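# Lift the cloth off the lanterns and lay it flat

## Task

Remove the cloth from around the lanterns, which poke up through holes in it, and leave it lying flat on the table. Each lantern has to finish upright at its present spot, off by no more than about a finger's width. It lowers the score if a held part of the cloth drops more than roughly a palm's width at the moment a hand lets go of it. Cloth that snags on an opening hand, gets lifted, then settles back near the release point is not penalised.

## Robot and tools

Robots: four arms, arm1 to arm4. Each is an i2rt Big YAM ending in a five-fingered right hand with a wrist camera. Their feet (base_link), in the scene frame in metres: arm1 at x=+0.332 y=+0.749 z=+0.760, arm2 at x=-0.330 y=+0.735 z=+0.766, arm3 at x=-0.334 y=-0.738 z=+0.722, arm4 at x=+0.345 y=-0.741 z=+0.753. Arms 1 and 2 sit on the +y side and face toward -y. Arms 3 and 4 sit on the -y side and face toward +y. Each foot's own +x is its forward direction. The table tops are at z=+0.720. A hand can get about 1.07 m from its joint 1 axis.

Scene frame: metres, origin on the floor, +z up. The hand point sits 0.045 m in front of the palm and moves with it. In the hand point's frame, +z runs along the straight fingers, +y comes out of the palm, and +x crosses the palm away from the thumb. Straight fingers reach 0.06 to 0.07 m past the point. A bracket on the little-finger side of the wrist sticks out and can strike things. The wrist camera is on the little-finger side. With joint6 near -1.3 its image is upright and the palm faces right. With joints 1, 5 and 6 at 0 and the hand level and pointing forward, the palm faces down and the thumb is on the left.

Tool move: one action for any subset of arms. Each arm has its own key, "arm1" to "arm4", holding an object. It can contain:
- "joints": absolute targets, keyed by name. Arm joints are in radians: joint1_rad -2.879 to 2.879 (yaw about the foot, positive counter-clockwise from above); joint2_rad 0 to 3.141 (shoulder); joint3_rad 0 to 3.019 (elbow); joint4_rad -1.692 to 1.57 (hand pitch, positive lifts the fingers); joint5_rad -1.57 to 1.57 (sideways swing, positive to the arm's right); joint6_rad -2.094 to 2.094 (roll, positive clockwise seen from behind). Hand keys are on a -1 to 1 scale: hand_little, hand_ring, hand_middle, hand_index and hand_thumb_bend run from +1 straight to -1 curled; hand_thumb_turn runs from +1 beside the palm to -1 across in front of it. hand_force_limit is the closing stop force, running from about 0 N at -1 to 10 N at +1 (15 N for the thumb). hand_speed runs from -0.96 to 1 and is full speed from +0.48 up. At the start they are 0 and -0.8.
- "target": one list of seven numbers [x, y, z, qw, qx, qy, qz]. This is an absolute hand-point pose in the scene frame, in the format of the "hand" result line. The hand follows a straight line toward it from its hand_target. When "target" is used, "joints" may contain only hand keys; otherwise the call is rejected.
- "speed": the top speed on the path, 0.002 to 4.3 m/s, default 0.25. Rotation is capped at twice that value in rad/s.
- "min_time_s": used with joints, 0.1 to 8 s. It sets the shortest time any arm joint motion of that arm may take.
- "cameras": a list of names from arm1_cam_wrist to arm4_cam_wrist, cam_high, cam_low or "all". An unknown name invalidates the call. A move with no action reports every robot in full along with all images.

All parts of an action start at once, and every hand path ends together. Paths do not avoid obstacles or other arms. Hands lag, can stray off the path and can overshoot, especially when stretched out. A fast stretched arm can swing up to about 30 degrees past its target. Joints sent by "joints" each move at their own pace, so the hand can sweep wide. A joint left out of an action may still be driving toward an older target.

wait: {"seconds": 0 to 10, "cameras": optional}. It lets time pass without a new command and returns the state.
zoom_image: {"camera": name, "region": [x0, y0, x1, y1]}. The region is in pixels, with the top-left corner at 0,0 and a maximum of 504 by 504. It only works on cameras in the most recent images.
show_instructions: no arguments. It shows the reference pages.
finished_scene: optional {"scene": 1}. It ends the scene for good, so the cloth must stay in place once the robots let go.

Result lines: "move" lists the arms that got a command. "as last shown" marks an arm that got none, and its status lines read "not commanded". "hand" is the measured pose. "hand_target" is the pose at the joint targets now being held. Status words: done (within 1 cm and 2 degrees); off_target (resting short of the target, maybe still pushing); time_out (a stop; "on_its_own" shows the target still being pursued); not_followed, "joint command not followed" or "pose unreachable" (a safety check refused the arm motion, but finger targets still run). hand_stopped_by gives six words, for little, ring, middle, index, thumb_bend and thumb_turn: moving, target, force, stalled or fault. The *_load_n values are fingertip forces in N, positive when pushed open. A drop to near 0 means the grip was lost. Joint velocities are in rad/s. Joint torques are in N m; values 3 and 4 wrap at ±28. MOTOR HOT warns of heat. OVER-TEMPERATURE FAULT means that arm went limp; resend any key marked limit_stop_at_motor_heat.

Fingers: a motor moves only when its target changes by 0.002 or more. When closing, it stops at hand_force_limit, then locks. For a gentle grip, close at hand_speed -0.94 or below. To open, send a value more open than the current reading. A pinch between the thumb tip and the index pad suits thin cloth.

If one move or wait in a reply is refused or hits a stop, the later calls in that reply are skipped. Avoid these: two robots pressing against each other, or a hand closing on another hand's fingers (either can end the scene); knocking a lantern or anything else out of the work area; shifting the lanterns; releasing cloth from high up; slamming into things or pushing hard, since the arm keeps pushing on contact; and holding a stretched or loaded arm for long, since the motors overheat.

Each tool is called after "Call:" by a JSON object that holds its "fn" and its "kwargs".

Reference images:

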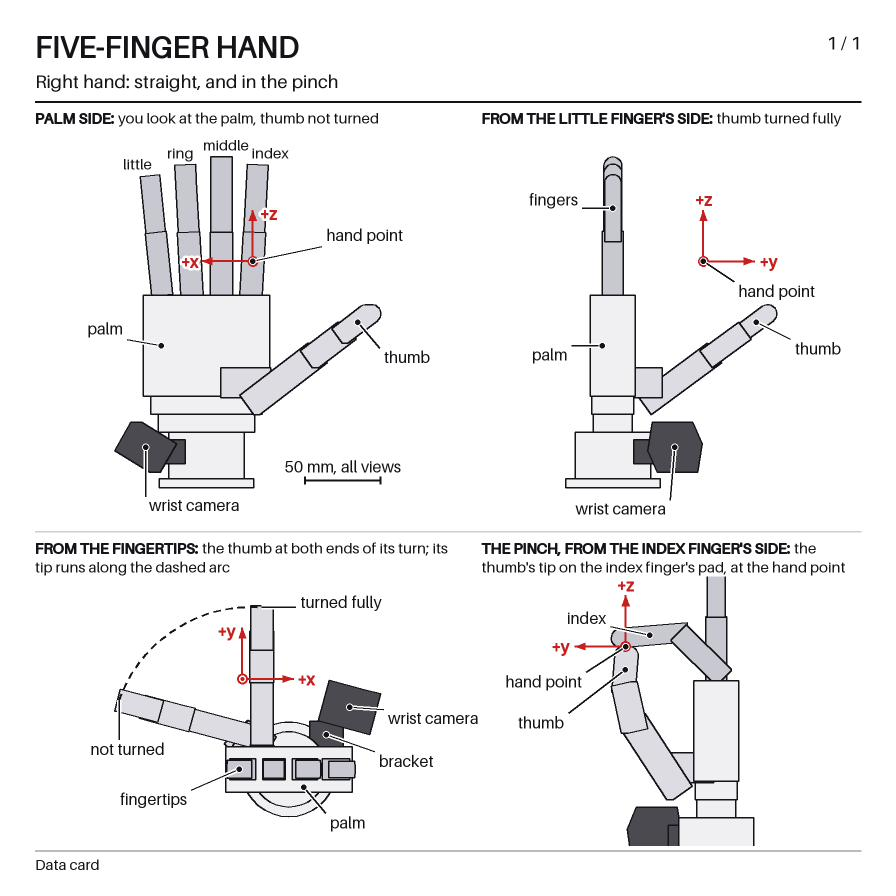

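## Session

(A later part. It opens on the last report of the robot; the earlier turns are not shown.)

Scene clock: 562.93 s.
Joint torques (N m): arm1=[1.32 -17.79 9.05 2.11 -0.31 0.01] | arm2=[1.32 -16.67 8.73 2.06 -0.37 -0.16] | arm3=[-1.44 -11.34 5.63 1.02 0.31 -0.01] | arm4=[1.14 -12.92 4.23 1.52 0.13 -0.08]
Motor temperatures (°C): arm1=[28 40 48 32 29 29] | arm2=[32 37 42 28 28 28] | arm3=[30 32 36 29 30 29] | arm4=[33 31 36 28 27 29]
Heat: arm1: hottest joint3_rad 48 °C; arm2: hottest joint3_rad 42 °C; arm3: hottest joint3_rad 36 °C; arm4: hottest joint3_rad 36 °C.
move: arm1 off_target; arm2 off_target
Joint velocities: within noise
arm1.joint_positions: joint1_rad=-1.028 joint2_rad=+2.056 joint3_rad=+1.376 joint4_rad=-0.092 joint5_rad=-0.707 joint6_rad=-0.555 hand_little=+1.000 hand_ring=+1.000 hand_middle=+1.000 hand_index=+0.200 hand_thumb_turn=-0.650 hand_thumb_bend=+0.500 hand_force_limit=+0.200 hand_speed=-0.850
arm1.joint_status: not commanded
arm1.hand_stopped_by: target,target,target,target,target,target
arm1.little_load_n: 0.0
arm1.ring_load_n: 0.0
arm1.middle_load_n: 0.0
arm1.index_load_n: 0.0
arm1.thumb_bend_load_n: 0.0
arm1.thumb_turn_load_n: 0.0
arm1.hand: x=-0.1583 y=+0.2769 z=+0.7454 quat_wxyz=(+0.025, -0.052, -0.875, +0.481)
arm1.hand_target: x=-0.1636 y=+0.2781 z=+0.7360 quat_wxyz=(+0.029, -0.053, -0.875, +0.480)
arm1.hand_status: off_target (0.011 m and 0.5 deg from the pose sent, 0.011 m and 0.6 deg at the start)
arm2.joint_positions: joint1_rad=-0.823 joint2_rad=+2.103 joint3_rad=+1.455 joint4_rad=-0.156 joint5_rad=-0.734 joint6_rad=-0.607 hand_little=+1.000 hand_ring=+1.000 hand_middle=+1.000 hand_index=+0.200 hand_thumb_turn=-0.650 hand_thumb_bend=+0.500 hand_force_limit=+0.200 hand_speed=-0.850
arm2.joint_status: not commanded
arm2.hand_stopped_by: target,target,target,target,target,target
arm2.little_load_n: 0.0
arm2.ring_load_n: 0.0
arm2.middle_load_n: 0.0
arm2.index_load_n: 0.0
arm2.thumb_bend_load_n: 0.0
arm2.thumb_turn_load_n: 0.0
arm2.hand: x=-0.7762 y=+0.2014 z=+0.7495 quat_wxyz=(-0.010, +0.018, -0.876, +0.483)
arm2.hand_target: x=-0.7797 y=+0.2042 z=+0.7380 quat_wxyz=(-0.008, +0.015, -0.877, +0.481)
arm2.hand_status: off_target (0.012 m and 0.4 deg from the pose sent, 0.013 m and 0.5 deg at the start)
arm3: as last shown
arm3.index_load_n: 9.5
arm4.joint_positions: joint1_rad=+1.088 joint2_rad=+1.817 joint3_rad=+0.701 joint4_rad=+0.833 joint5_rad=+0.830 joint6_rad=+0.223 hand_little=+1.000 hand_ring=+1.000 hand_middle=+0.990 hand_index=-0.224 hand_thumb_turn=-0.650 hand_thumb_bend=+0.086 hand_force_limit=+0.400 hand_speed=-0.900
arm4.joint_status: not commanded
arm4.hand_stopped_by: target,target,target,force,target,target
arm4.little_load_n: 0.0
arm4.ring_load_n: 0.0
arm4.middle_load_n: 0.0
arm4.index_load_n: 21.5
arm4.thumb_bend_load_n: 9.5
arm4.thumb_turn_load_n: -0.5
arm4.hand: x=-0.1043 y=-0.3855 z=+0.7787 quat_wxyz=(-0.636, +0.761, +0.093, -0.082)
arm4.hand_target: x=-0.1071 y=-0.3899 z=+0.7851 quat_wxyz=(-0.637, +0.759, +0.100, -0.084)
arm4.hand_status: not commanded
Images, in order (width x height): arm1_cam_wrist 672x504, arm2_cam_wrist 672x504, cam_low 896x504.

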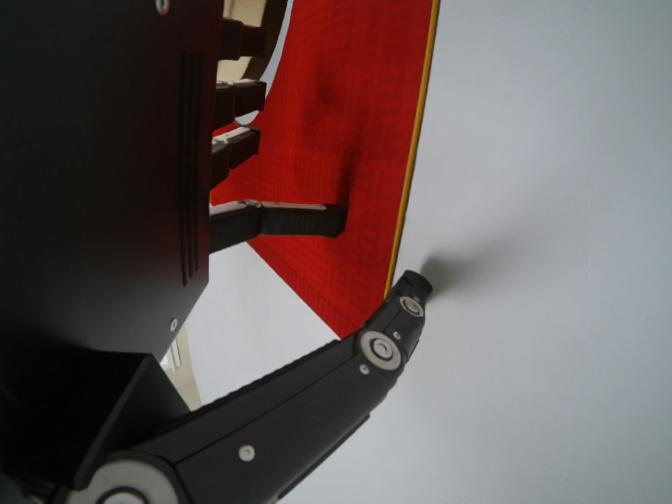

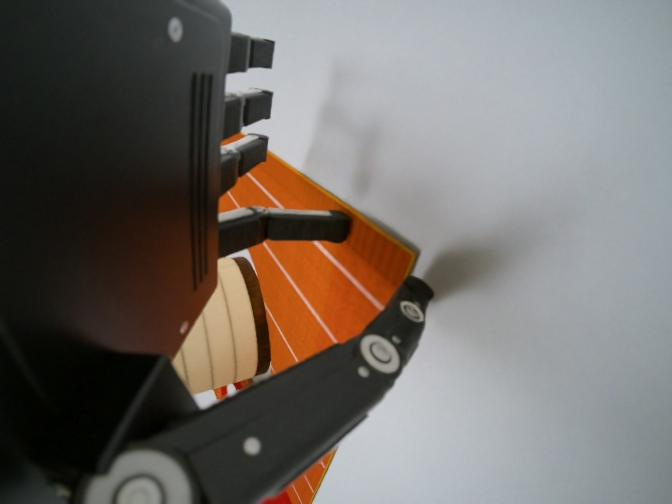

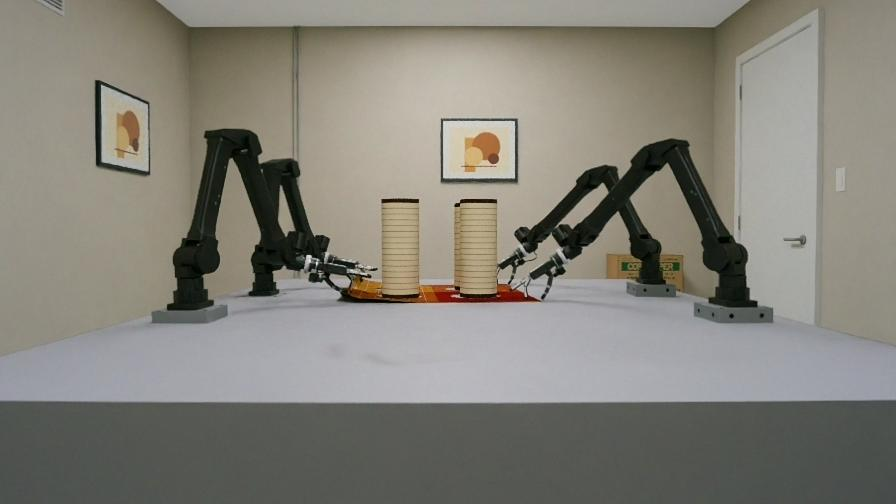

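Call:
{"fn": "move", "kwargs": {"arm1": {"target":[-0.165,0.270,0.735,-0.0328,0.0515,0.8419,-0.5363],"speed":0.05,"joints":{"hand_thumb_bend":0.37,"hand_index":0.07,"hand_speed":-0.93}}, "arm2": {"target":[-0.780,0.196,0.739,0.0093,-0.0147,0.8433,-0.5372],"speed":0.05,"joints":{"hand_thumb_bend":0.37,"hand_index":0.07,"hand_speed":-0.93}}}}

Call:
{"fn": "move", "kwargs": {"arm1": {"target":[-0.166,0.261,0.732,-0.0363,0.0491,0.8024,-0.5937],"speed":0.05,"joints":{"hand_thumb_bend":0.24,"hand_index":-0.07}}, "arm2": {"target":[-0.779,0.187,0.736,0.0103,-0.0140,0.8037,-0.5947],"speed":0.05,"joints":{"hand_thumb_bend":0.24,"hand_index":-0.07}}, "cameras": ["arm1_cam_wrist","arm2_cam_wrist","cam_low"]}}

Call:
{"fn": "zoom_image", "kwargs": {"camera": "cam_low", "region": [490, 250, 560, 310]}}

Scene clock: 576.47 s.
Joint torques (N m): arm1=[0.56 -17.55 8.03 2.47 -0.55 0.12] | arm2=[0.97 -17.14 7.72 2.25 -0.53 -0.05] | arm3=[-1.32 -11.4 5.59 1.01 0.31 -0.02] | arm4=[1.2 -12.92 4.22 1.52 0.13 -0.08]
Motor temperatures (°C): arm1=[28 40 47 32 29 29] | arm2=[32 37 41 28 28 28] | arm3=[30 33 36 29 30 29] | arm4=[33 31 36 28 27 29]
Heat: arm1: hottest joint3_rad 47 °C; arm2: hottest joint3_rad 41 °C; arm3: hottest joint3_rad 36 °C; arm4: hottest joint3_rad 36 °C.
move: arm1 off_target; arm2 off_target
Joint velocities: within noise
arm1.joint_positions: joint1_rad=-1.033 joint2_rad=+2.082 joint3_rad=+1.326 joint4_rad=+0.130 joint5_rad=-0.774 joint6_rad=-0.472 hand_little=+1.000 hand_ring=+1.000 hand_middle=+1.000 hand_index=+0.070 hand_thumb_turn=-0.650 hand_thumb_bend=+0.370 hand_force_limit=+0.200 hand_speed=-0.930
arm1.joint_status: all done
arm1.hand_stopped_by: target,target,target,target,target,target
arm1.little_load_n: 0.0
arm1.ring_load_n: 0.0
arm1.middle_load_n: 0.0
arm1.index_load_n: 0.0
arm1.thumb_bend_load_n: 0.0
arm1.thumb_turn_load_n: 0.0
arm1.hand: x=-0.1592 y=+0.2641 z=+0.7429 quat_wxyz=(+0.031, -0.044, -0.843, +0.535)
arm1.hand_target: x=-0.1647 y=+0.2701 z=+0.7349 quat_wxyz=(+0.033, -0.051, -0.842, +0.536)
arm1.hand_status: off_target (0.011 m and 0.9 deg from the pose sent, 0.014 m and 7.5 deg at the start)
arm2.joint_positions: joint1_rad=-0.834 joint2_rad=+2.126 joint3_rad=+1.406 joint4_rad=+0.059 joint5_rad=-0.810 joint6_rad=-0.524 hand_little=+1.000 hand_ring=+1.000 hand_middle=+1.000 hand_index=+0.070 hand_thumb_turn=-0.650 hand_thumb_bend=+0.370 hand_force_limit=+0.200 hand_speed=-0.930
arm2.joint_status: all done
arm2.hand_stopped_by: target,target,target,target,target,target
arm2.little_load_n: -0.5
arm2.ring_load_n: 0.0
arm2.middle_load_n: 0.0
arm2.index_load_n: 0.0
arm2.thumb_bend_load_n: 0.0
arm2.thumb_turn_load_n: 0.0
arm2.hand: x=-0.7775 y=+0.1905 z=+0.7480 quat_wxyz=(-0.008, +0.022, -0.843, +0.537)
arm2.hand_target: x=-0.7799 y=+0.1961 z=+0.7392 quat_wxyz=(-0.009, +0.015, -0.843, +0.537)
arm2.hand_status: off_target (0.011 m and 0.8 deg from the pose sent, 0.013 m and 7.3 deg at the start)
arm3, arm4: as last shown
arm3.joint_positions: joint1_rad=+1.220 joint2_rad=+1.655 joint3_rad=+0.549 joint4_rad=+0.631 joint5_rad=+1.188 joint6_rad=+0.443 hand_little=+1.000 hand_ring=+1.000 hand_middle=+1.000 hand_index=-0.244 hand_thumb_turn=-0.650 hand_thumb_bend=+0.084 hand_force_limit=+0.200 hand_speed=-0.930
arm3.little_load_n: 0.5
arm3.thumb_turn_load_n: -0.5
arm3.hand: x=-0.6877 y=-0.4192 z=+0.7539 quat_wxyz=(-0.641, +0.767, -0.016, +0.016)
arm3.hand_target: x=-0.6920 y=-0.4220 z=+0.7600 quat_wxyz=(-0.643, +0.766, -0.013, +0.011)
arm4.middle_load_n: -0.5
pictures: none

Scene clock: 578.43 s.
Joint torques (N m): arm1=[0.73 -17.79 7.68 2.54 -0.41 0.09] | arm2=[1.03 -17.03 7.2 2.36 -0.43 -0.06] | arm3=[-1.32 -10.99 5.61 0.99 0.32 -0.02] | arm4=[1.2 -12.92 4.22 1.5 0.13 -0.07]
Motor temperatures (°C): arm1=[28 40 47 32 29 29] | arm2=[32 37 41 28 28 28] | arm3=[30 33 36 29 30 29] | arm4=[33 31 36 28 27 29]
Heat: arm1: hottest joint3_rad 47 °C; arm2: hottest joint3_rad 41 °C; arm3: hottest joint3_rad 36 °C; arm4: hottest joint3_rad 36 °C.
move: arm1 off_target; arm2 off_target
Joint velocities: within noise
arm1.joint_positions: joint1_rad=-1.043 joint2_rad=+2.131 joint3_rad=+1.281 joint4_rad=+0.404 joint5_rad=-0.839 joint6_rad=-0.345 hand_little=+1.000 hand_ring=+1.000 hand_middle=+1.000 hand_index=-0.070 hand_thumb_turn=-0.650 hand_thumb_bend=+0.240 hand_force_limit=+0.200 hand_speed=-0.930
arm1.joint_status: all done
arm1.hand_stopped_by: target,target,target,target,target,target
arm1.little_load_n: 0.0
arm1.ring_load_n: 0.0
arm1.middle_load_n: 0.0
arm1.index_load_n: 0.0
arm1.thumb_bend_load_n: 0.0
arm1.thumb_turn_load_n: 0.0
arm1.hand: x=-0.1604 y=+0.2541 z=+0.7400 quat_wxyz=(+0.034, -0.042, -0.804, +0.593)
arm1.hand_target: x=-0.1659 y=+0.2611 z=+0.7321 quat_wxyz=(+0.036, -0.049, -0.802, +0.594)
arm1.hand_status: off_target (0.012 m and 0.9 deg from the pose sent, 0.013 m and 8.2 deg at the start)
arm2.joint_positions: joint1_rad=-0.844 joint2_rad=+2.168 joint3_rad=+1.358 joint4_rad=+0.335 joint5_rad=-0.880 joint6_rad=-0.390 hand_little=+1.000 hand_ring=+1.000 hand_middle=+1.000 hand_index=-0.070 hand_thumb_turn=-0.650 hand_thumb_bend=+0.240 hand_force_limit=+0.200 hand_speed=-0.930
arm2.joint_status: all done
arm2.hand_stopped_by: target,target,target,target,target,target
arm2.little_load_n: 0.0
arm2.ring_load_n: 0.0
arm2.middle_load_n: 0.0
arm2.index_load_n: 0.0
arm2.thumb_bend_load_n: 0.0
arm2.thumb_turn_load_n: 0.5
arm2.hand: x=-0.7770 y=+0.1808 z=+0.7456 quat_wxyz=(-0.009, +0.021, -0.803, +0.595)
arm2.hand_target: x=-0.7789 y=+0.1870 z=+0.7362 quat_wxyz=(-0.010, +0.014, -0.804, +0.595)
arm2.hand_status: off_target (0.012 m and 0.8 deg from the pose sent, 0.013 m and 8.0 deg at the start)
arm3.joint_positions: joint1_rad=+1.220 joint2_rad=+1.655 joint3_rad=+0.549 joint4_rad=+0.631 joint5_rad=+1.188 joint6_rad=+0.443 hand_little=+1.000 hand_ring=+1.000 hand_middle=+1.000 hand_index=-0.244 hand_thumb_turn=-0.650 hand_thumb_bend=+0.084 hand_force_limit=+0.200 hand_speed=-0.930
arm3.joint_status: not commanded
arm3.hand_stopped_by: target,target,target,force,target,target
arm3.little_load_n: -0.5
arm3.ring_load_n: 0.0
arm3.middle_load_n: 0.0
arm3.index_load_n: 9.5
arm3.thumb_bend_load_n: 6.0
arm3.thumb_turn_load_n: -0.5
arm3.hand: x=-0.6877 y=-0.4192 z=+0.7539 quat_wxyz=(-0.641, +0.767, -0.016, +0.016)
arm3.hand_target: x=-0.6919 y=-0.4219 z=+0.7600 quat_wxyz=(-0.643, +0.766, -0.013, +0.011)
arm3.hand_status: not commanded
arm4: as last shown
arm4.middle_load_n: 0.0
arm4.thumb_bend_load_n: 10.0
Images, in order (width x height): arm1_cam_wrist 672x504, arm2_cam_wrist 672x504, cam_low 896x504.

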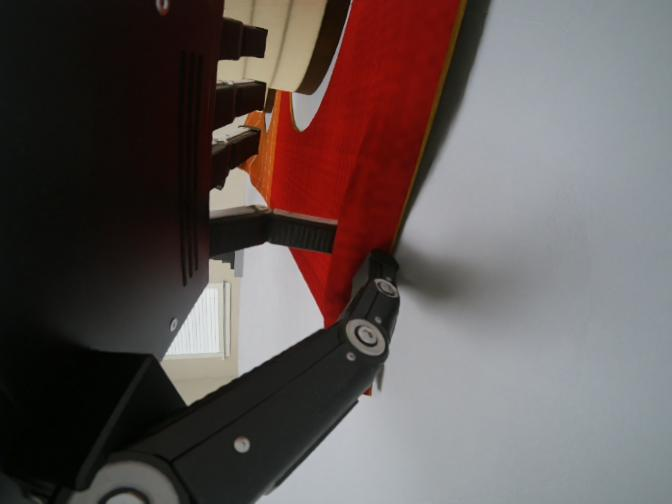

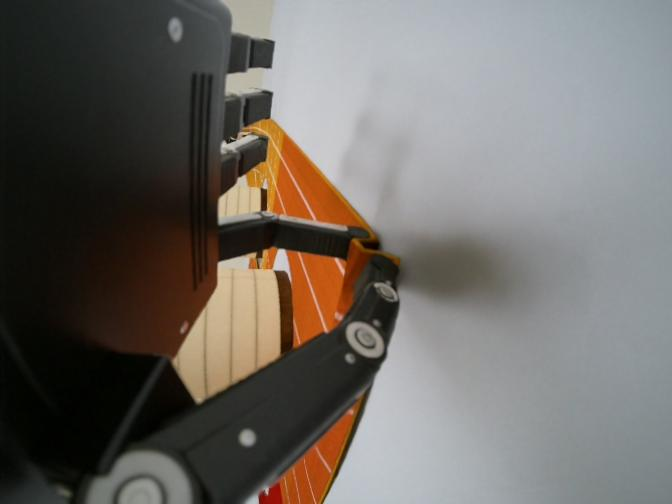

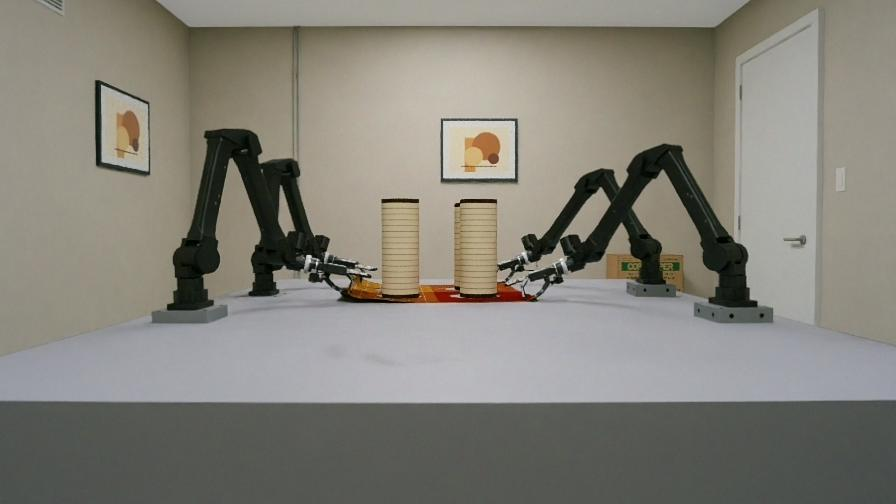

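Scaled by 7.200 from the camera's image (finer frame: 1280x720).

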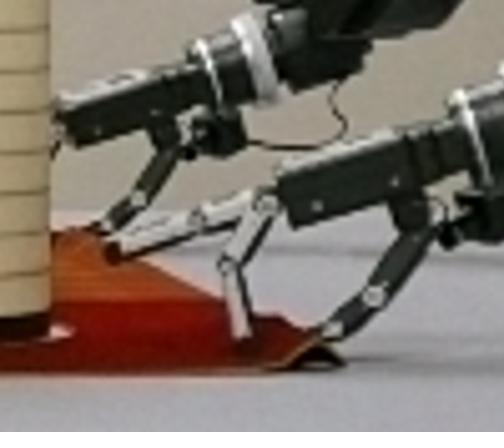

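Call:
{"fn": "move", "kwargs": {"arm1": {"target":[-0.167,0.255,0.731,-0.0393,0.0468,0.7647,-0.6416],"speed":0.05,"joints":{"hand_thumb_bend":0.08,"hand_index":-0.5}}, "arm2": {"target":[-0.779,0.181,0.735,0.0112,-0.0133,0.7660,-0.6427],"speed":0.05,"joints":{"hand_thumb_bend":0.08,"hand_index":-0.5}}, "cameras": ["arm1_cam_wrist","arm2_cam_wrist","cam_low"]}}

Call:
{"fn": "zoom_image", "kwargs": {"camera": "cam_low", "region": [490, 250, 560, 310]}}

Scene clock: 585.20 s.
Joint torques (N m): arm1=[0.62 -17.55 6.84 2.7 -0.35 0.14] | arm2=[0.97 -17.14 6.72 2.41 -0.3 -0.06] | arm3=[-1.14 -11.34 5.57 1.06 0.31 -0.02] | arm4=[1.26 -12.92 4.22 1.52 0.13 -0.08]
Motor temperatures (°C): arm1=[28 40 46 32 29 29] | arm2=[32 37 41 28 27 28] | arm3=[30 33 36 29 30 29] | arm4=[33 31 36 28 27 29]
Heat: arm1: hottest joint3_rad 46 °C; arm2: hottest joint3_rad 41 °C; arm3: hottest joint3_rad 36 °C; arm4: hottest joint3_rad 36 °C.
move: arm1 off_target; arm2 off_target
Joint velocities: within noise
arm1.joint_positions: joint1_rad=-1.049 joint2_rad=+2.190 joint3_rad=+1.259 joint4_rad=+0.663 joint5_rad=-0.879 joint6_rad=-0.213 hand_little=+1.000 hand_ring=+1.000 hand_middle=+1.000 hand_index=-0.211 hand_thumb_turn=-0.650 hand_thumb_bend=+0.094 hand_force_limit=+0.200 hand_speed=-0.930
arm1.joint_status: hand_index off_target (ended at -0.211, target -0.500); the others done
arm1.hand_stopped_by: target,target,target,force,force,target
arm1.little_load_n: 0.0
arm1.ring_load_n: -0.5
arm1.middle_load_n: 0.0
arm1.index_load_n: 15.0
arm1.thumb_bend_load_n: 9.0
arm1.thumb_turn_load_n: 0.0
arm1.hand: x=-0.1611 y=+0.2465 z=+0.7384 quat_wxyz=(+0.037, -0.039, -0.766, +0.641)
arm1.hand_target: x=-0.1669 y=+0.2550 z=+0.7312 quat_wxyz=(+0.039, -0.047, -0.765, +0.641)
arm1.hand_status: off_target (0.013 m and 1.0 deg from the pose sent, 0.011 m and 7.2 deg at the start)
arm2.joint_positions: joint1_rad=-0.852 joint2_rad=+2.224 joint3_rad=+1.332 joint4_rad=+0.599 joint5_rad=-0.926 joint6_rad=-0.247 hand_little=+1.000 hand_ring=+1.000 hand_middle=+1.000 hand_index=-0.218 hand_thumb_turn=-0.650 hand_thumb_bend=+0.084 hand_force_limit=+0.200 hand_speed=-0.930
arm2.joint_status: hand_index off_target (ended at -0.218, target -0.500); the others done
arm2.hand_stopped_by: target,target,target,force,target,target
arm2.little_load_n: 0.0
arm2.ring_load_n: 0.0
arm2.middle_load_n: 0.0
arm2.index_load_n: 12.5
arm2.thumb_bend_load_n: 6.5
arm2.thumb_turn_load_n: 0.0
arm2.hand: x=-0.7764 y=+0.1741 z=+0.7438 quat_wxyz=(-0.011, +0.020, -0.765, +0.643)
arm2.hand_target: x=-0.7788 y=+0.1810 z=+0.7351 quat_wxyz=(-0.011, +0.013, -0.766, +0.643)
arm2.hand_status: off_target (0.011 m and 0.8 deg from the pose sent, 0.011 m and 7.0 deg at the start)
arm3, arm4: as last shown
arm3.little_load_n: 0.0
arm3.ring_load_n: -0.5
arm3.thumb_bend_load_n: 6.5
arm3.thumb_turn_load_n: 0.0
arm4.thumb_bend_load_n: 9.5
arm4.hand: x=-0.1042 y=-0.3855 z=+0.7787 quat_wxyz=(-0.636, +0.761, +0.093, -0.082)
Images, in order (width x height): arm1_cam_wrist 672x504, arm2_cam_wrist 672x504, cam_low 896x504.

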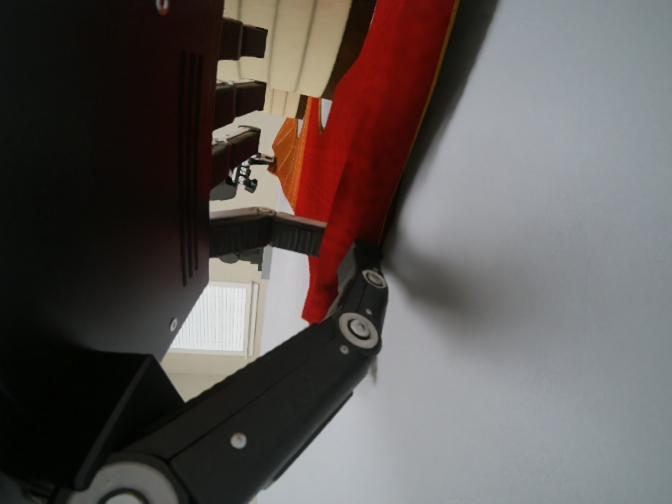

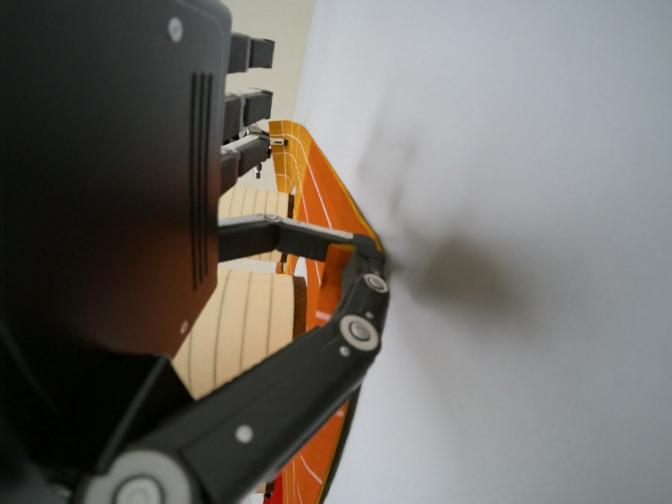

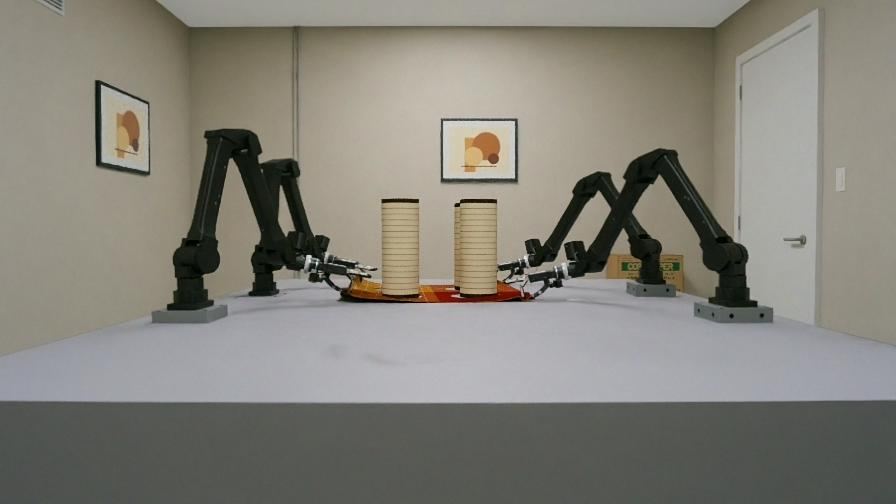

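Scaled by 7.200 from the camera's image (finer frame: 1280x720).

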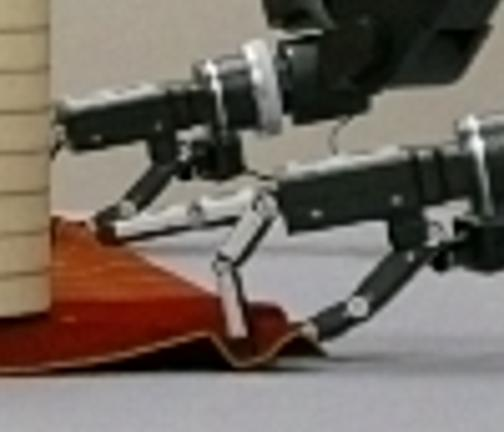

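Call:
{"fn": "move", "kwargs": {"arm1": {"target":[-0.167,0.255,0.765,-0.0393,0.0468,0.7647,-0.6416],"speed":0.05}, "arm2": {"target":[-0.779,0.181,0.768,0.0112,-0.0133,0.7660,-0.6427],"speed":0.05}, "cameras": ["arm1_cam_wrist","arm2_cam_wrist","cam_low","cam_high"]}}

Call:
{"fn": "zoom_image", "kwargs": {"camera": "cam_low", "region": [330, 180, 570, 320]}}

Call:
{"fn": "zoom_image", "kwargs": {"camera": "cam_high", "region": [270, 180, 470, 370]}}

Scene clock: 590.13 s.
Joint torques (N m): arm1=[0.15 -21.07 7.13 1.52 -0.36 0.09] | arm2=[0.85 -19.02 7.01 1.25 -0.31 -0.06] | arm3=[-1.44 -11.28 5.59 1.02 0.32 -0.04] | arm4=[1.2 -12.81 4.23 1.51 0.13 -0.07]
Motor temperatures (°C): arm1=[28 41 46 32 29 29] | arm2=[32 37 40 28 27 28] | arm3=[30 33 36 29 30 29] | arm4=[33 31 36 28 27 29]
Heat: arm1: hottest joint3_rad 46 °C; arm2: hottest joint3_rad 40 °C; arm3: hottest joint3_rad 36 °C; arm4: hottest joint3_rad 36 °C.
move: arm1 off_target; arm2 done
Joint velocities: within noise
arm1.joint_positions: joint1_rad=-1.049 joint2_rad=+2.166 joint3_rad=+1.253 joint4_rad=+0.630 joint5_rad=-0.879 joint6_rad=-0.211 hand_little=+1.000 hand_ring=+1.000 hand_middle=+1.000 hand_index=-0.211 hand_thumb_turn=-0.650 hand_thumb_bend=+0.094 hand_force_limit=+0.200 hand_speed=-0.930
arm1.joint_status: not commanded
arm1.hand_stopped_by: target,target,target,force,force,target
arm1.little_load_n: 0.0
arm1.ring_load_n: 0.0
arm1.middle_load_n: 0.0
arm1.index_load_n: 15.0
arm1.thumb_bend_load_n: 8.5
arm1.thumb_turn_load_n: 0.0
arm1.hand: x=-0.1587 y=+0.2479 z=+0.7467 quat_wxyz=(+0.031, -0.043, -0.769, +0.638)
arm1.hand_target: x=-0.1669 y=+0.2548 z=+0.7646 quat_wxyz=(+0.039, -0.047, -0.765, +0.642)
arm1.hand_status: off_target (0.021 m and 1.2 deg from the pose sent, 0.029 m and 1.0 deg at the start)
arm2.joint_positions: joint1_rad=-0.852 joint2_rad=+2.185 joint3_rad=+1.325 joint4_rad=+0.568 joint5_rad=-0.926 joint6_rad=-0.246 hand_little=+1.000 hand_ring=+1.000 hand_middle=+1.000 hand_index=-0.218 hand_thumb_turn=-0.650 hand_thumb_bend=+0.084 hand_force_limit=+0.200 hand_speed=-0.930
arm2.joint_status: not commanded
arm2.hand_stopped_by: target,target,target,force,target,target
arm2.little_load_n: 0.0
arm2.ring_load_n: 0.0
arm2.middle_load_n: 0.0
arm2.index_load_n: 12.5
arm2.thumb_bend_load_n: 6.5
arm2.thumb_turn_load_n: 0.0
arm2.hand: x=-0.7757 y=+0.1747 z=+0.7623 quat_wxyz=(-0.011, +0.020, -0.765, +0.643)
arm2.hand_target: x=-0.7789 y=+0.1809 z=+0.7679 quat_wxyz=(-0.011, +0.013, -0.766, +0.643)
arm2.hand_status: done (0.009 m and 0.8 deg from the pose sent, 0.025 m and 0.8 deg at the start)
arm3, arm4: as last shown
arm3.little_load_n: -0.5
arm3.ring_load_n: 0.0
arm3.thumb_turn_load_n: -0.5
pictures: arm1_cam_wrist, arm2_cam_wrist, cam_high, cam_low
Images, in order (width x height): arm1_cam_wrist 672x504, arm2_cam_wrist 672x504, cam_high 896x504, cam_low 896x504.

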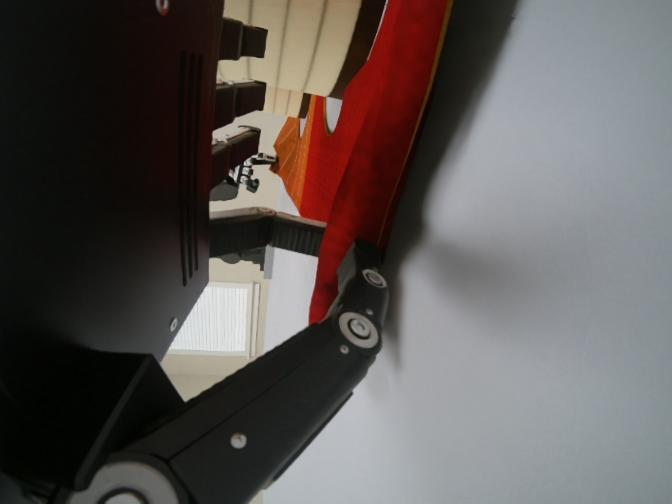

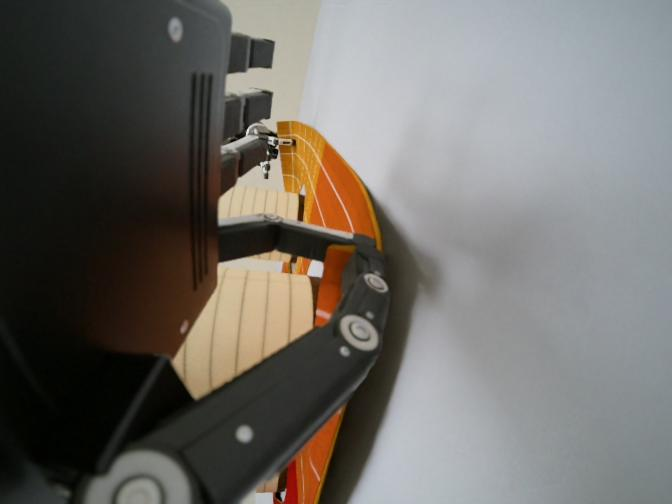

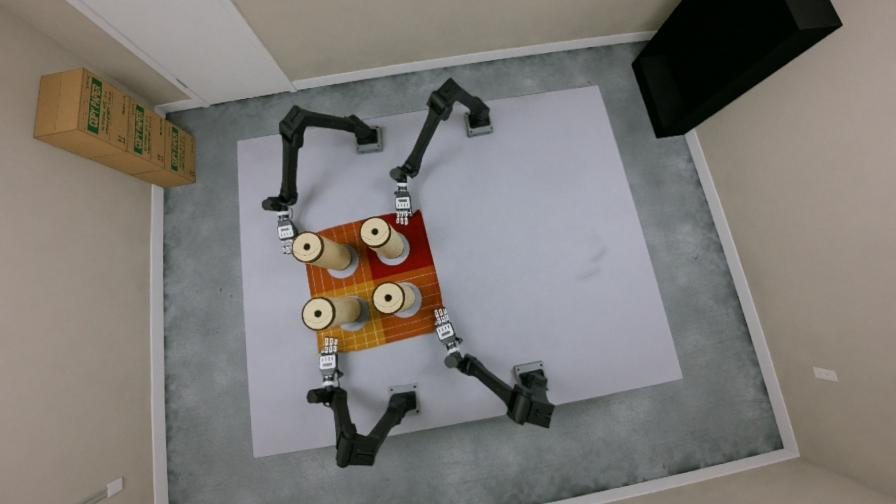

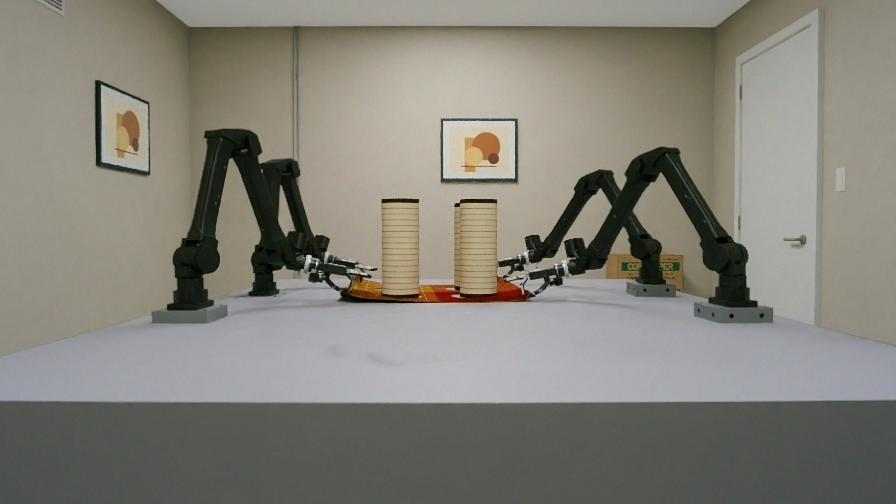

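Scaled by 2.100 from the camera's image (finer frame: 1280x720).

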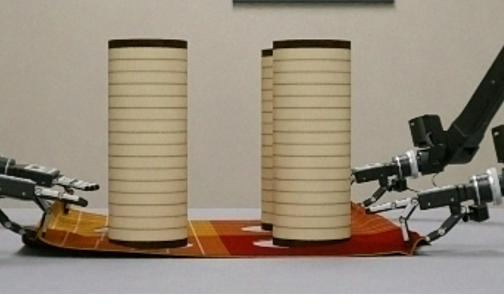

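Scaled by 2.520 from the camera's image (finer frame: 1280x720).

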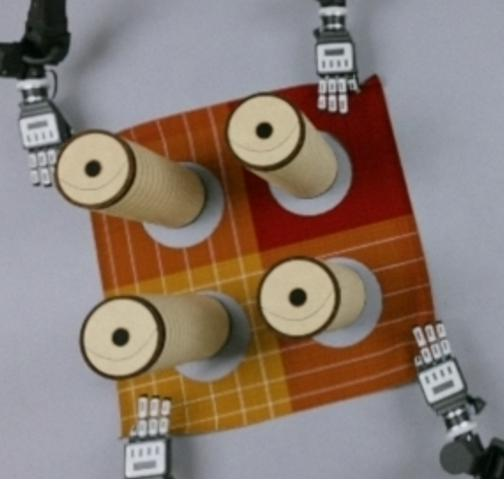

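Call:
{"fn": "move", "kwargs": {"cameras": ["cam_high", "cam_low"]}}

Scene clock: 606.47 s.
Joint torques (N m): arm1=[0.79 -21.54 7.08 1.26 -0.39 0.08] | arm2=[0.91 -18.96 7.01 1.28 -0.3 -0.06] | arm3=[-1.26 -11.16 5.6 1.02 0.31 -0.03] | arm4=[1.2 -12.92 4.22 1.5 0.13 -0.07]
Motor temperatures (°C): arm1=[28 43 44 32 29 29] | arm2=[32 38 40 28 27 28] | arm3=[30 33 35 29 30 29] | arm4=[33 31 35 28 27 29]
Heat: arm1: hottest joint3_rad 44 °C; arm2: hottest joint3_rad 40 °C; arm3: hottest joint3_rad 35 °C; arm4: hottest joint3_rad 35 °C.
Joint velocities: within noise
arm1.joint_positions: joint1_rad=-1.049 joint2_rad=+2.166 joint3_rad=+1.253 joint4_rad=+0.630 joint5_rad=-0.879 joint6_rad=-0.211 hand_little=+1.000 hand_ring=+1.000 hand_middle=+1.000 hand_index=-0.211 hand_thumb_turn=-0.650 hand_thumb_bend=+0.094 hand_force_limit=+0.200 hand_speed=-0.930
arm1.joint_status: not commanded
arm1.hand_stopped_by: target,target,target,force,force,target
arm1.little_load_n: 0.0
arm1.ring_load_n: 0.0
arm1.middle_load_n: 0.0
arm1.index_load_n: 15.0
arm1.thumb_bend_load_n: 8.5
arm1.thumb_turn_load_n: 0.0
arm1.hand: x=-0.1587 y=+0.2479 z=+0.7467 quat_wxyz=(+0.031, -0.043, -0.769, +0.638) (m; scene frame)
arm1.hand_target: x=-0.1669 y=+0.2548 z=+0.7646 quat_wxyz=(+0.039, -0.047, -0.765, +0.642) (m; scene frame)
arm1.hand_status: off_target (0.021 m and 1.2 deg from the pose sent, 0.029 m and 1.0 deg at the start)
arm2.joint_positions: joint1_rad=-0.852 joint2_rad=+2.185 joint3_rad=+1.325 joint4_rad=+0.568 joint5_rad=-0.926 joint6_rad=-0.246 hand_little=+1.000 hand_ring=+1.000 hand_middle=+1.000 hand_index=-0.218 hand_thumb_turn=-0.650 hand_thumb_bend=+0.084 hand_force_limit=+0.200 hand_speed=-0.930
arm2.joint_status: not commanded
arm2.hand_stopped_by: target,target,target,force,target,target
arm2.little_load_n: 0.0
arm2.ring_load_n: 0.0
arm2.middle_load_n: 0.0
arm2.index_load_n: 12.5
arm2.thumb_bend_load_n: 6.5
arm2.thumb_turn_load_n: -0.5
arm2.hand: x=-0.7757 y=+0.1747 z=+0.7623 quat_wxyz=(-0.011, +0.020, -0.765, +0.643) (m; scene frame)
arm2.hand_target: x=-0.7789 y=+0.1809 z=+0.7679 quat_wxyz=(-0.011, +0.013, -0.766, +0.643) (m; scene frame)
arm2.hand_status: done (0.009 m and 0.8 deg from the pose sent, 0.025 m and 0.8 deg at the start)
arm3.joint_positions: joint1_rad=+1.220 joint2_rad=+1.655 joint3_rad=+0.549 joint4_rad=+0.631 joint5_rad=+1.188 joint6_rad=+0.443 hand_little=+1.000 hand_ring=+1.000 hand_middle=+1.000 hand_index=-0.244 hand_thumb_turn=-0.650 hand_thumb_bend=+0.084 hand_force_limit=+0.200 hand_speed=-0.930
arm3.joint_status: not commanded
arm3.hand_stopped_by: target,target,target,force,target,target
arm3.little_load_n: 0.0
arm3.ring_load_n: 0.0
arm3.middle_load_n: -0.5
arm3.index_load_n: 9.5
arm3.thumb_bend_load_n: 6.5
arm3.thumb_turn_load_n: -0.5
arm3.hand: x=-0.6877 y=-0.4192 z=+0.7539 quat_wxyz=(-0.641, +0.767, -0.016, +0.016) (m; scene frame)
arm3.hand_target: x=-0.6919 y=-0.4219 z=+0.7600 quat_wxyz=(-0.643, +0.766, -0.013, +0.011) (m; scene frame)
arm3.hand_status: not commanded
arm4.joint_positions: joint1_rad=+1.088 joint2_rad=+1.817 joint3_rad=+0.701 joint4_rad=+0.833 joint5_rad=+0.830 joint6_rad=+0.223 hand_little=+1.000 hand_ring=+1.000 hand_middle=+0.990 hand_index=-0.224 hand_thumb_turn=-0.650 hand_thumb_bend=+0.086 hand_force_limit=+0.400 hand_speed=-0.900
arm4.joint_status: not commanded
arm4.hand_stopped_by: target,target,target,force,target,target
arm4.little_load_n: 0.0
arm4.ring_load_n: 0.0
arm4.middle_load_n: 0.0
arm4.index_load_n: 21.5
arm4.thumb_bend_load_n: 9.5
arm4.thumb_turn_load_n: -0.5
arm4.hand: x=-0.1042 y=-0.3855 z=+0.7787 quat_wxyz=(-0.636, +0.761, +0.093, -0.082) (m; scene frame)
arm4.hand_target: x=-0.1071 y=-0.3899 z=+0.7851 quat_wxyz=(-0.637, +0.759, +0.100, -0.084) (m; scene frame)
arm4.hand_status: not commanded
pictures: cam_high, cam_low
Images, in order (width x height): cam_high 896x504, cam_low 896x504.

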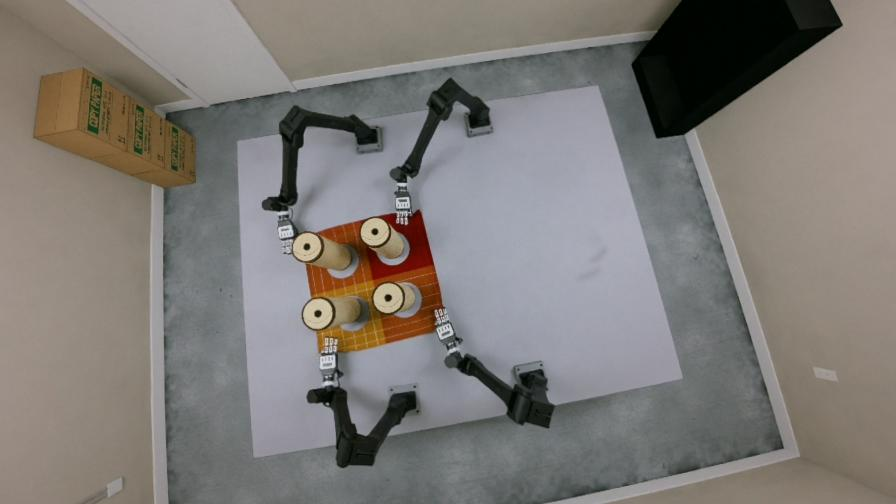

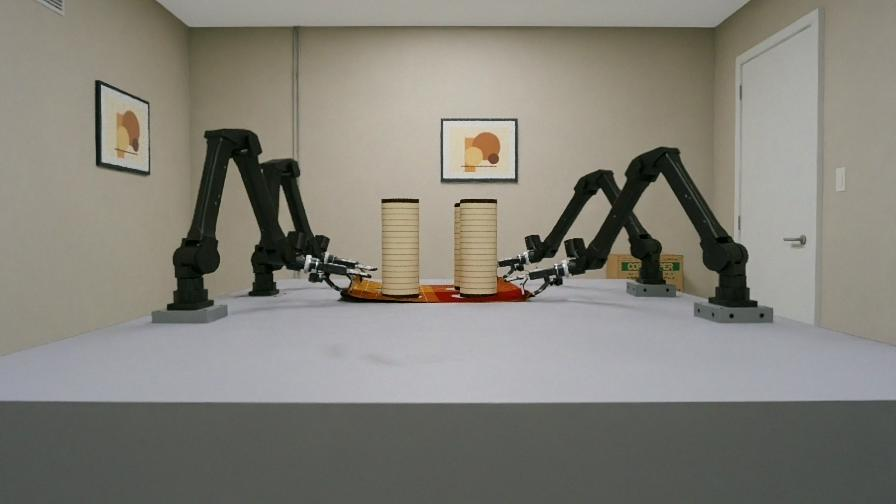

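Call:
{"fn": "zoom_image", "kwargs": {"camera": "cam_high", "region": [270, 180, 470, 370]}}

Call:
{"fn": "zoom_image", "kwargs": {"camera": "cam_low", "region": [300, 180, 600, 320]}}

Scaled by 2.520 from the camera's image (finer frame: 1280x720).

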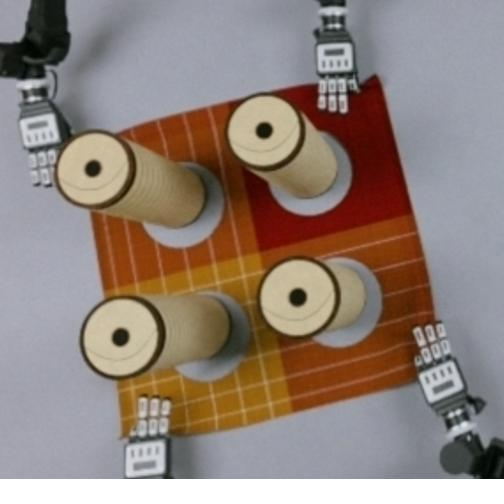

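Scaled by 1.680 from the camera's image (finer frame: 1280x720).

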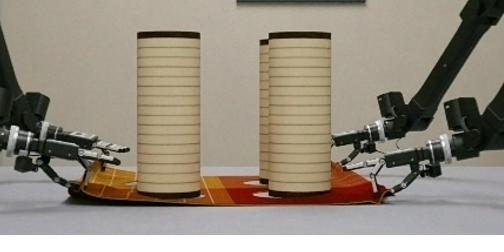

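Call:
{"fn": "move", "kwargs": {"arm1": {"target": [-0.172, 0.273, 0.83, 0.0393, -0.0468, -0.7647, 0.6416], "speed": 0.06}, "arm2": {"target": [-0.797, 0.199, 0.83, 0.0112, -0.0133, 0.766, -0.6427], "speed": 0.06}, "arm3": {"target": [-0.710, -0.425, 0.825, 0.6427, -0.766, 0.0133, -0.0112], "speed": 0.06}, "arm4": {"target": [-0.112, -0.392, 0.85, 0.6372, -0.7595, -0.0997, 0.0836], "speed": 0.06}, "cameras": ["cam_high", "cam_low"]}}

Call:
{"fn": "zoom_image", "kwargs": {"camera": "cam_high", "region": [270, 180, 470, 370]}}

Call:
{"fn": "zoom_image", "kwargs": {"camera": "cam_low", "region": [300, 180, 600, 320]}}

Scene clock: 640.83 s.
Joint torques (N m): arm1=[0.79 -19.9 7.77 1.46 -0.45 -0.05] | arm2=[-0.03 -18.61 9.54 1.18 -0.28 -0.26] | arm3=[-0.62 -10.23 9.76 1.01 0.31 0.13] | arm4=[1.9 -11.69 7.86 1.42 0.23 -0.03]
Motor temperatures (°C): arm1=[28 46 42 32 29 29] | arm2=[32 39 39 28 27 28] | arm3=[30 33 35 29 30 29] | arm4=[32 32 35 28 27 29]
Heat: arm1: hottest joint2_rad 46 °C; arm2: hottest joint2_rad 39 °C; arm3: hottest joint3_rad 35 °C; arm4: hottest joint3_rad 35 °C.
move: arm1 off_target; arm2 off_target; arm3 off_target; arm4 off_target
Joint velocities: within noise
arm1.joint_positions: joint1_rad=-1.073 joint2_rad=+2.029 joint3_rad=+1.248 joint4_rad=+0.493 joint5_rad=-0.908 joint6_rad=-0.211 hand_little=+1.000 hand_ring=+1.000 hand_middle=+1.000 hand_index=-0.211 hand_thumb_turn=-0.650 hand_thumb_bend=+0.094 hand_force_limit=+0.200 hand_speed=-0.930
arm1.joint_status: not commanded
arm1.hand_stopped_by: target,target,target,force,force,target
arm1.little_load_n: 0.0
arm1.ring_load_n: 0.0
arm1.middle_load_n: 0.0
arm1.index_load_n: 16.0
arm1.thumb_bend_load_n: 8.5
arm1.thumb_turn_load_n: 0.0
arm1.hand: x=-0.1625 y=+0.2607 z=+0.8148 quat_wxyz=(+0.027, -0.045, -0.767, +0.639)
arm1.hand_target: x=-0.1718 y=+0.2726 z=+0.8297 quat_wxyz=(+0.039, -0.047, -0.765, +0.642)
arm1.hand_status: off_target (0.022 m and 1.5 deg from the pose sent, 0.088 m and 1.2 deg at the start)
arm2.joint_positions: joint1_rad=-0.880 joint2_rad=+2.076 joint3_rad=+1.325 joint4_rad=+0.421 joint5_rad=-0.966 joint6_rad=-0.249 hand_little=+1.000 hand_ring=+1.000 hand_middle=+1.000 hand_index=-0.218 hand_thumb_turn=-0.650 hand_thumb_bend=+0.084 hand_force_limit=+0.200 hand_speed=-0.930
arm2.joint_status: not commanded
arm2.hand_stopped_by: target,target,target,force,target,target
arm2.little_load_n: 0.0
arm2.ring_load_n: 0.0
arm2.middle_load_n: 0.0
arm2.index_load_n: 13.5
arm2.thumb_bend_load_n: 5.5
arm2.thumb_turn_load_n: 0.0
arm2.hand: x=-0.7795 y=+0.1912 z=+0.8160 quat_wxyz=(-0.028, +0.013, -0.769, +0.638)
arm2.hand_target: x=-0.7966 y=+0.1992 z=+0.8299 quat_wxyz=(-0.011, +0.013, -0.766, +0.643)
arm2.hand_status: off_target (0.024 m and 2.1 deg from the pose sent, 0.075 m and 0.8 deg at the start)
arm3.joint_positions: joint1_rad=+1.236 joint2_rad=+1.483 joint3_rad=+0.604 joint4_rad=+0.341 joint5_rad=+1.212 joint6_rad=+0.462 hand_little=+1.000 hand_ring=+1.000 hand_middle=+1.000 hand_index=-0.244 hand_thumb_turn=-0.650 hand_thumb_bend=+0.084 hand_force_limit=+0.200 hand_speed=-0.930
arm3.joint_status: not commanded
arm3.hand_stopped_by: target,target,target,force,target,target
arm3.little_load_n: 0.0
arm3.ring_load_n: -0.5
arm3.middle_load_n: 0.0
arm3.index_load_n: 10.0
arm3.thumb_bend_load_n: 6.5
arm3.thumb_turn_load_n: -0.5
arm3.hand: x=-0.6895 y=-0.4235 z=+0.8058 quat_wxyz=(-0.637, +0.770, -0.005, +0.035)
arm3.hand_target: x=-0.7093 y=-0.4254 z=+0.8251 quat_wxyz=(-0.643, +0.766, -0.013, +0.011)
arm3.hand_status: off_target (0.028 m and 3.0 deg from the pose sent, 0.075 m and 0.6 deg at the start)
arm4.joint_positions: joint1_rad=+1.088 joint2_rad=+1.638 joint3_rad=+0.701 joint4_rad=+0.621 joint5_rad=+0.836 joint6_rad=+0.222 hand_little=+1.000 hand_ring=+1.000 hand_middle=+0.990 hand_index=-0.224 hand_thumb_turn=-0.650 hand_thumb_bend=+0.086 hand_force_limit=+0.400 hand_speed=-0.900
arm4.joint_status: not commanded
arm4.hand_stopped_by: target,target,target,force,target,target
arm4.little_load_n: 0.0
arm4.ring_load_n: 0.0
arm4.middle_load_n: 0.0
arm4.index_load_n: 22.5
arm4.thumb_bend_load_n: 9.5
arm4.thumb_turn_load_n: 0.0
arm4.hand: x=-0.0939 y=-0.3904 z=+0.8295 quat_wxyz=(-0.630, +0.767, +0.101, -0.069)
arm4.hand_target: x=-0.1113 y=-0.3923 z=+0.8503 quat_wxyz=(-0.637, +0.759, +0.099, -0.084)
arm4.hand_status: off_target (0.027 m and 2.1 deg from the pose sent, 0.072 m and 0.8 deg at the start)
Images, in order (width x height): cam_high 896x504, cam_low 896x504.

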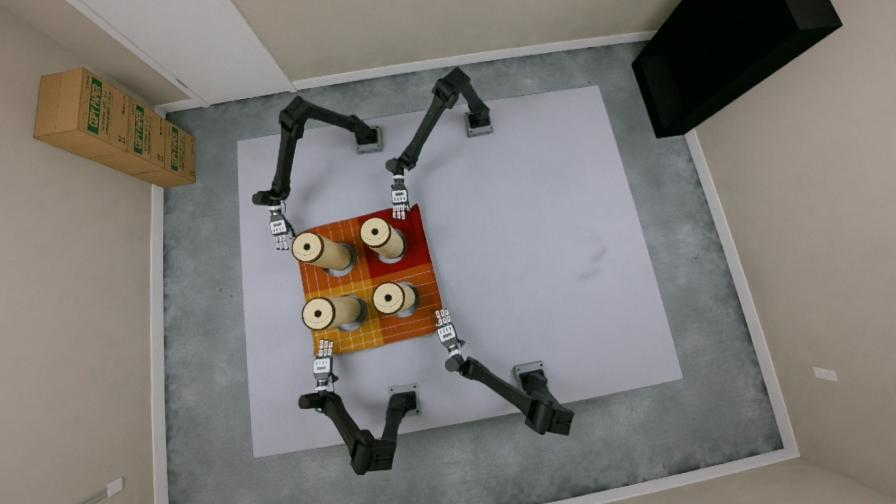

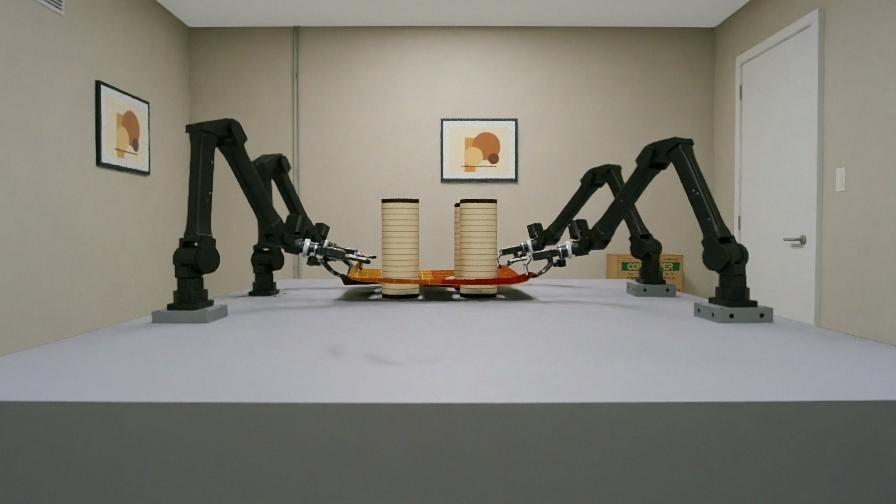

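Scaled by 2.520 from the camera's image (finer frame: 1280x720).

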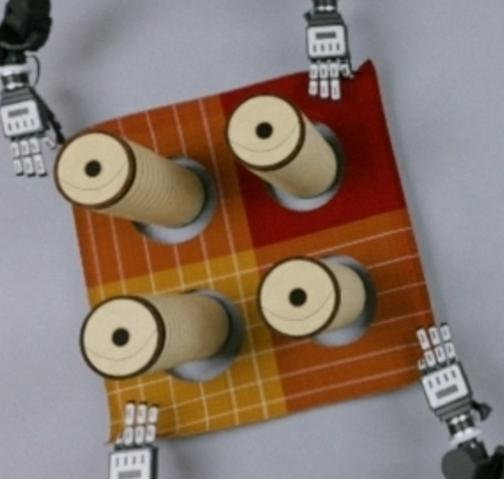

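Scaled by 1.680 from the camera's image (finer frame: 1280x720).

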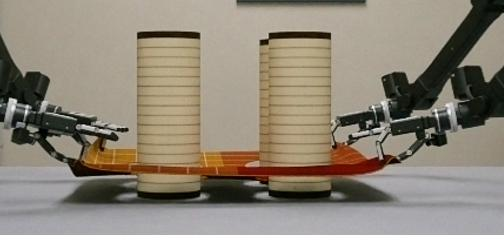

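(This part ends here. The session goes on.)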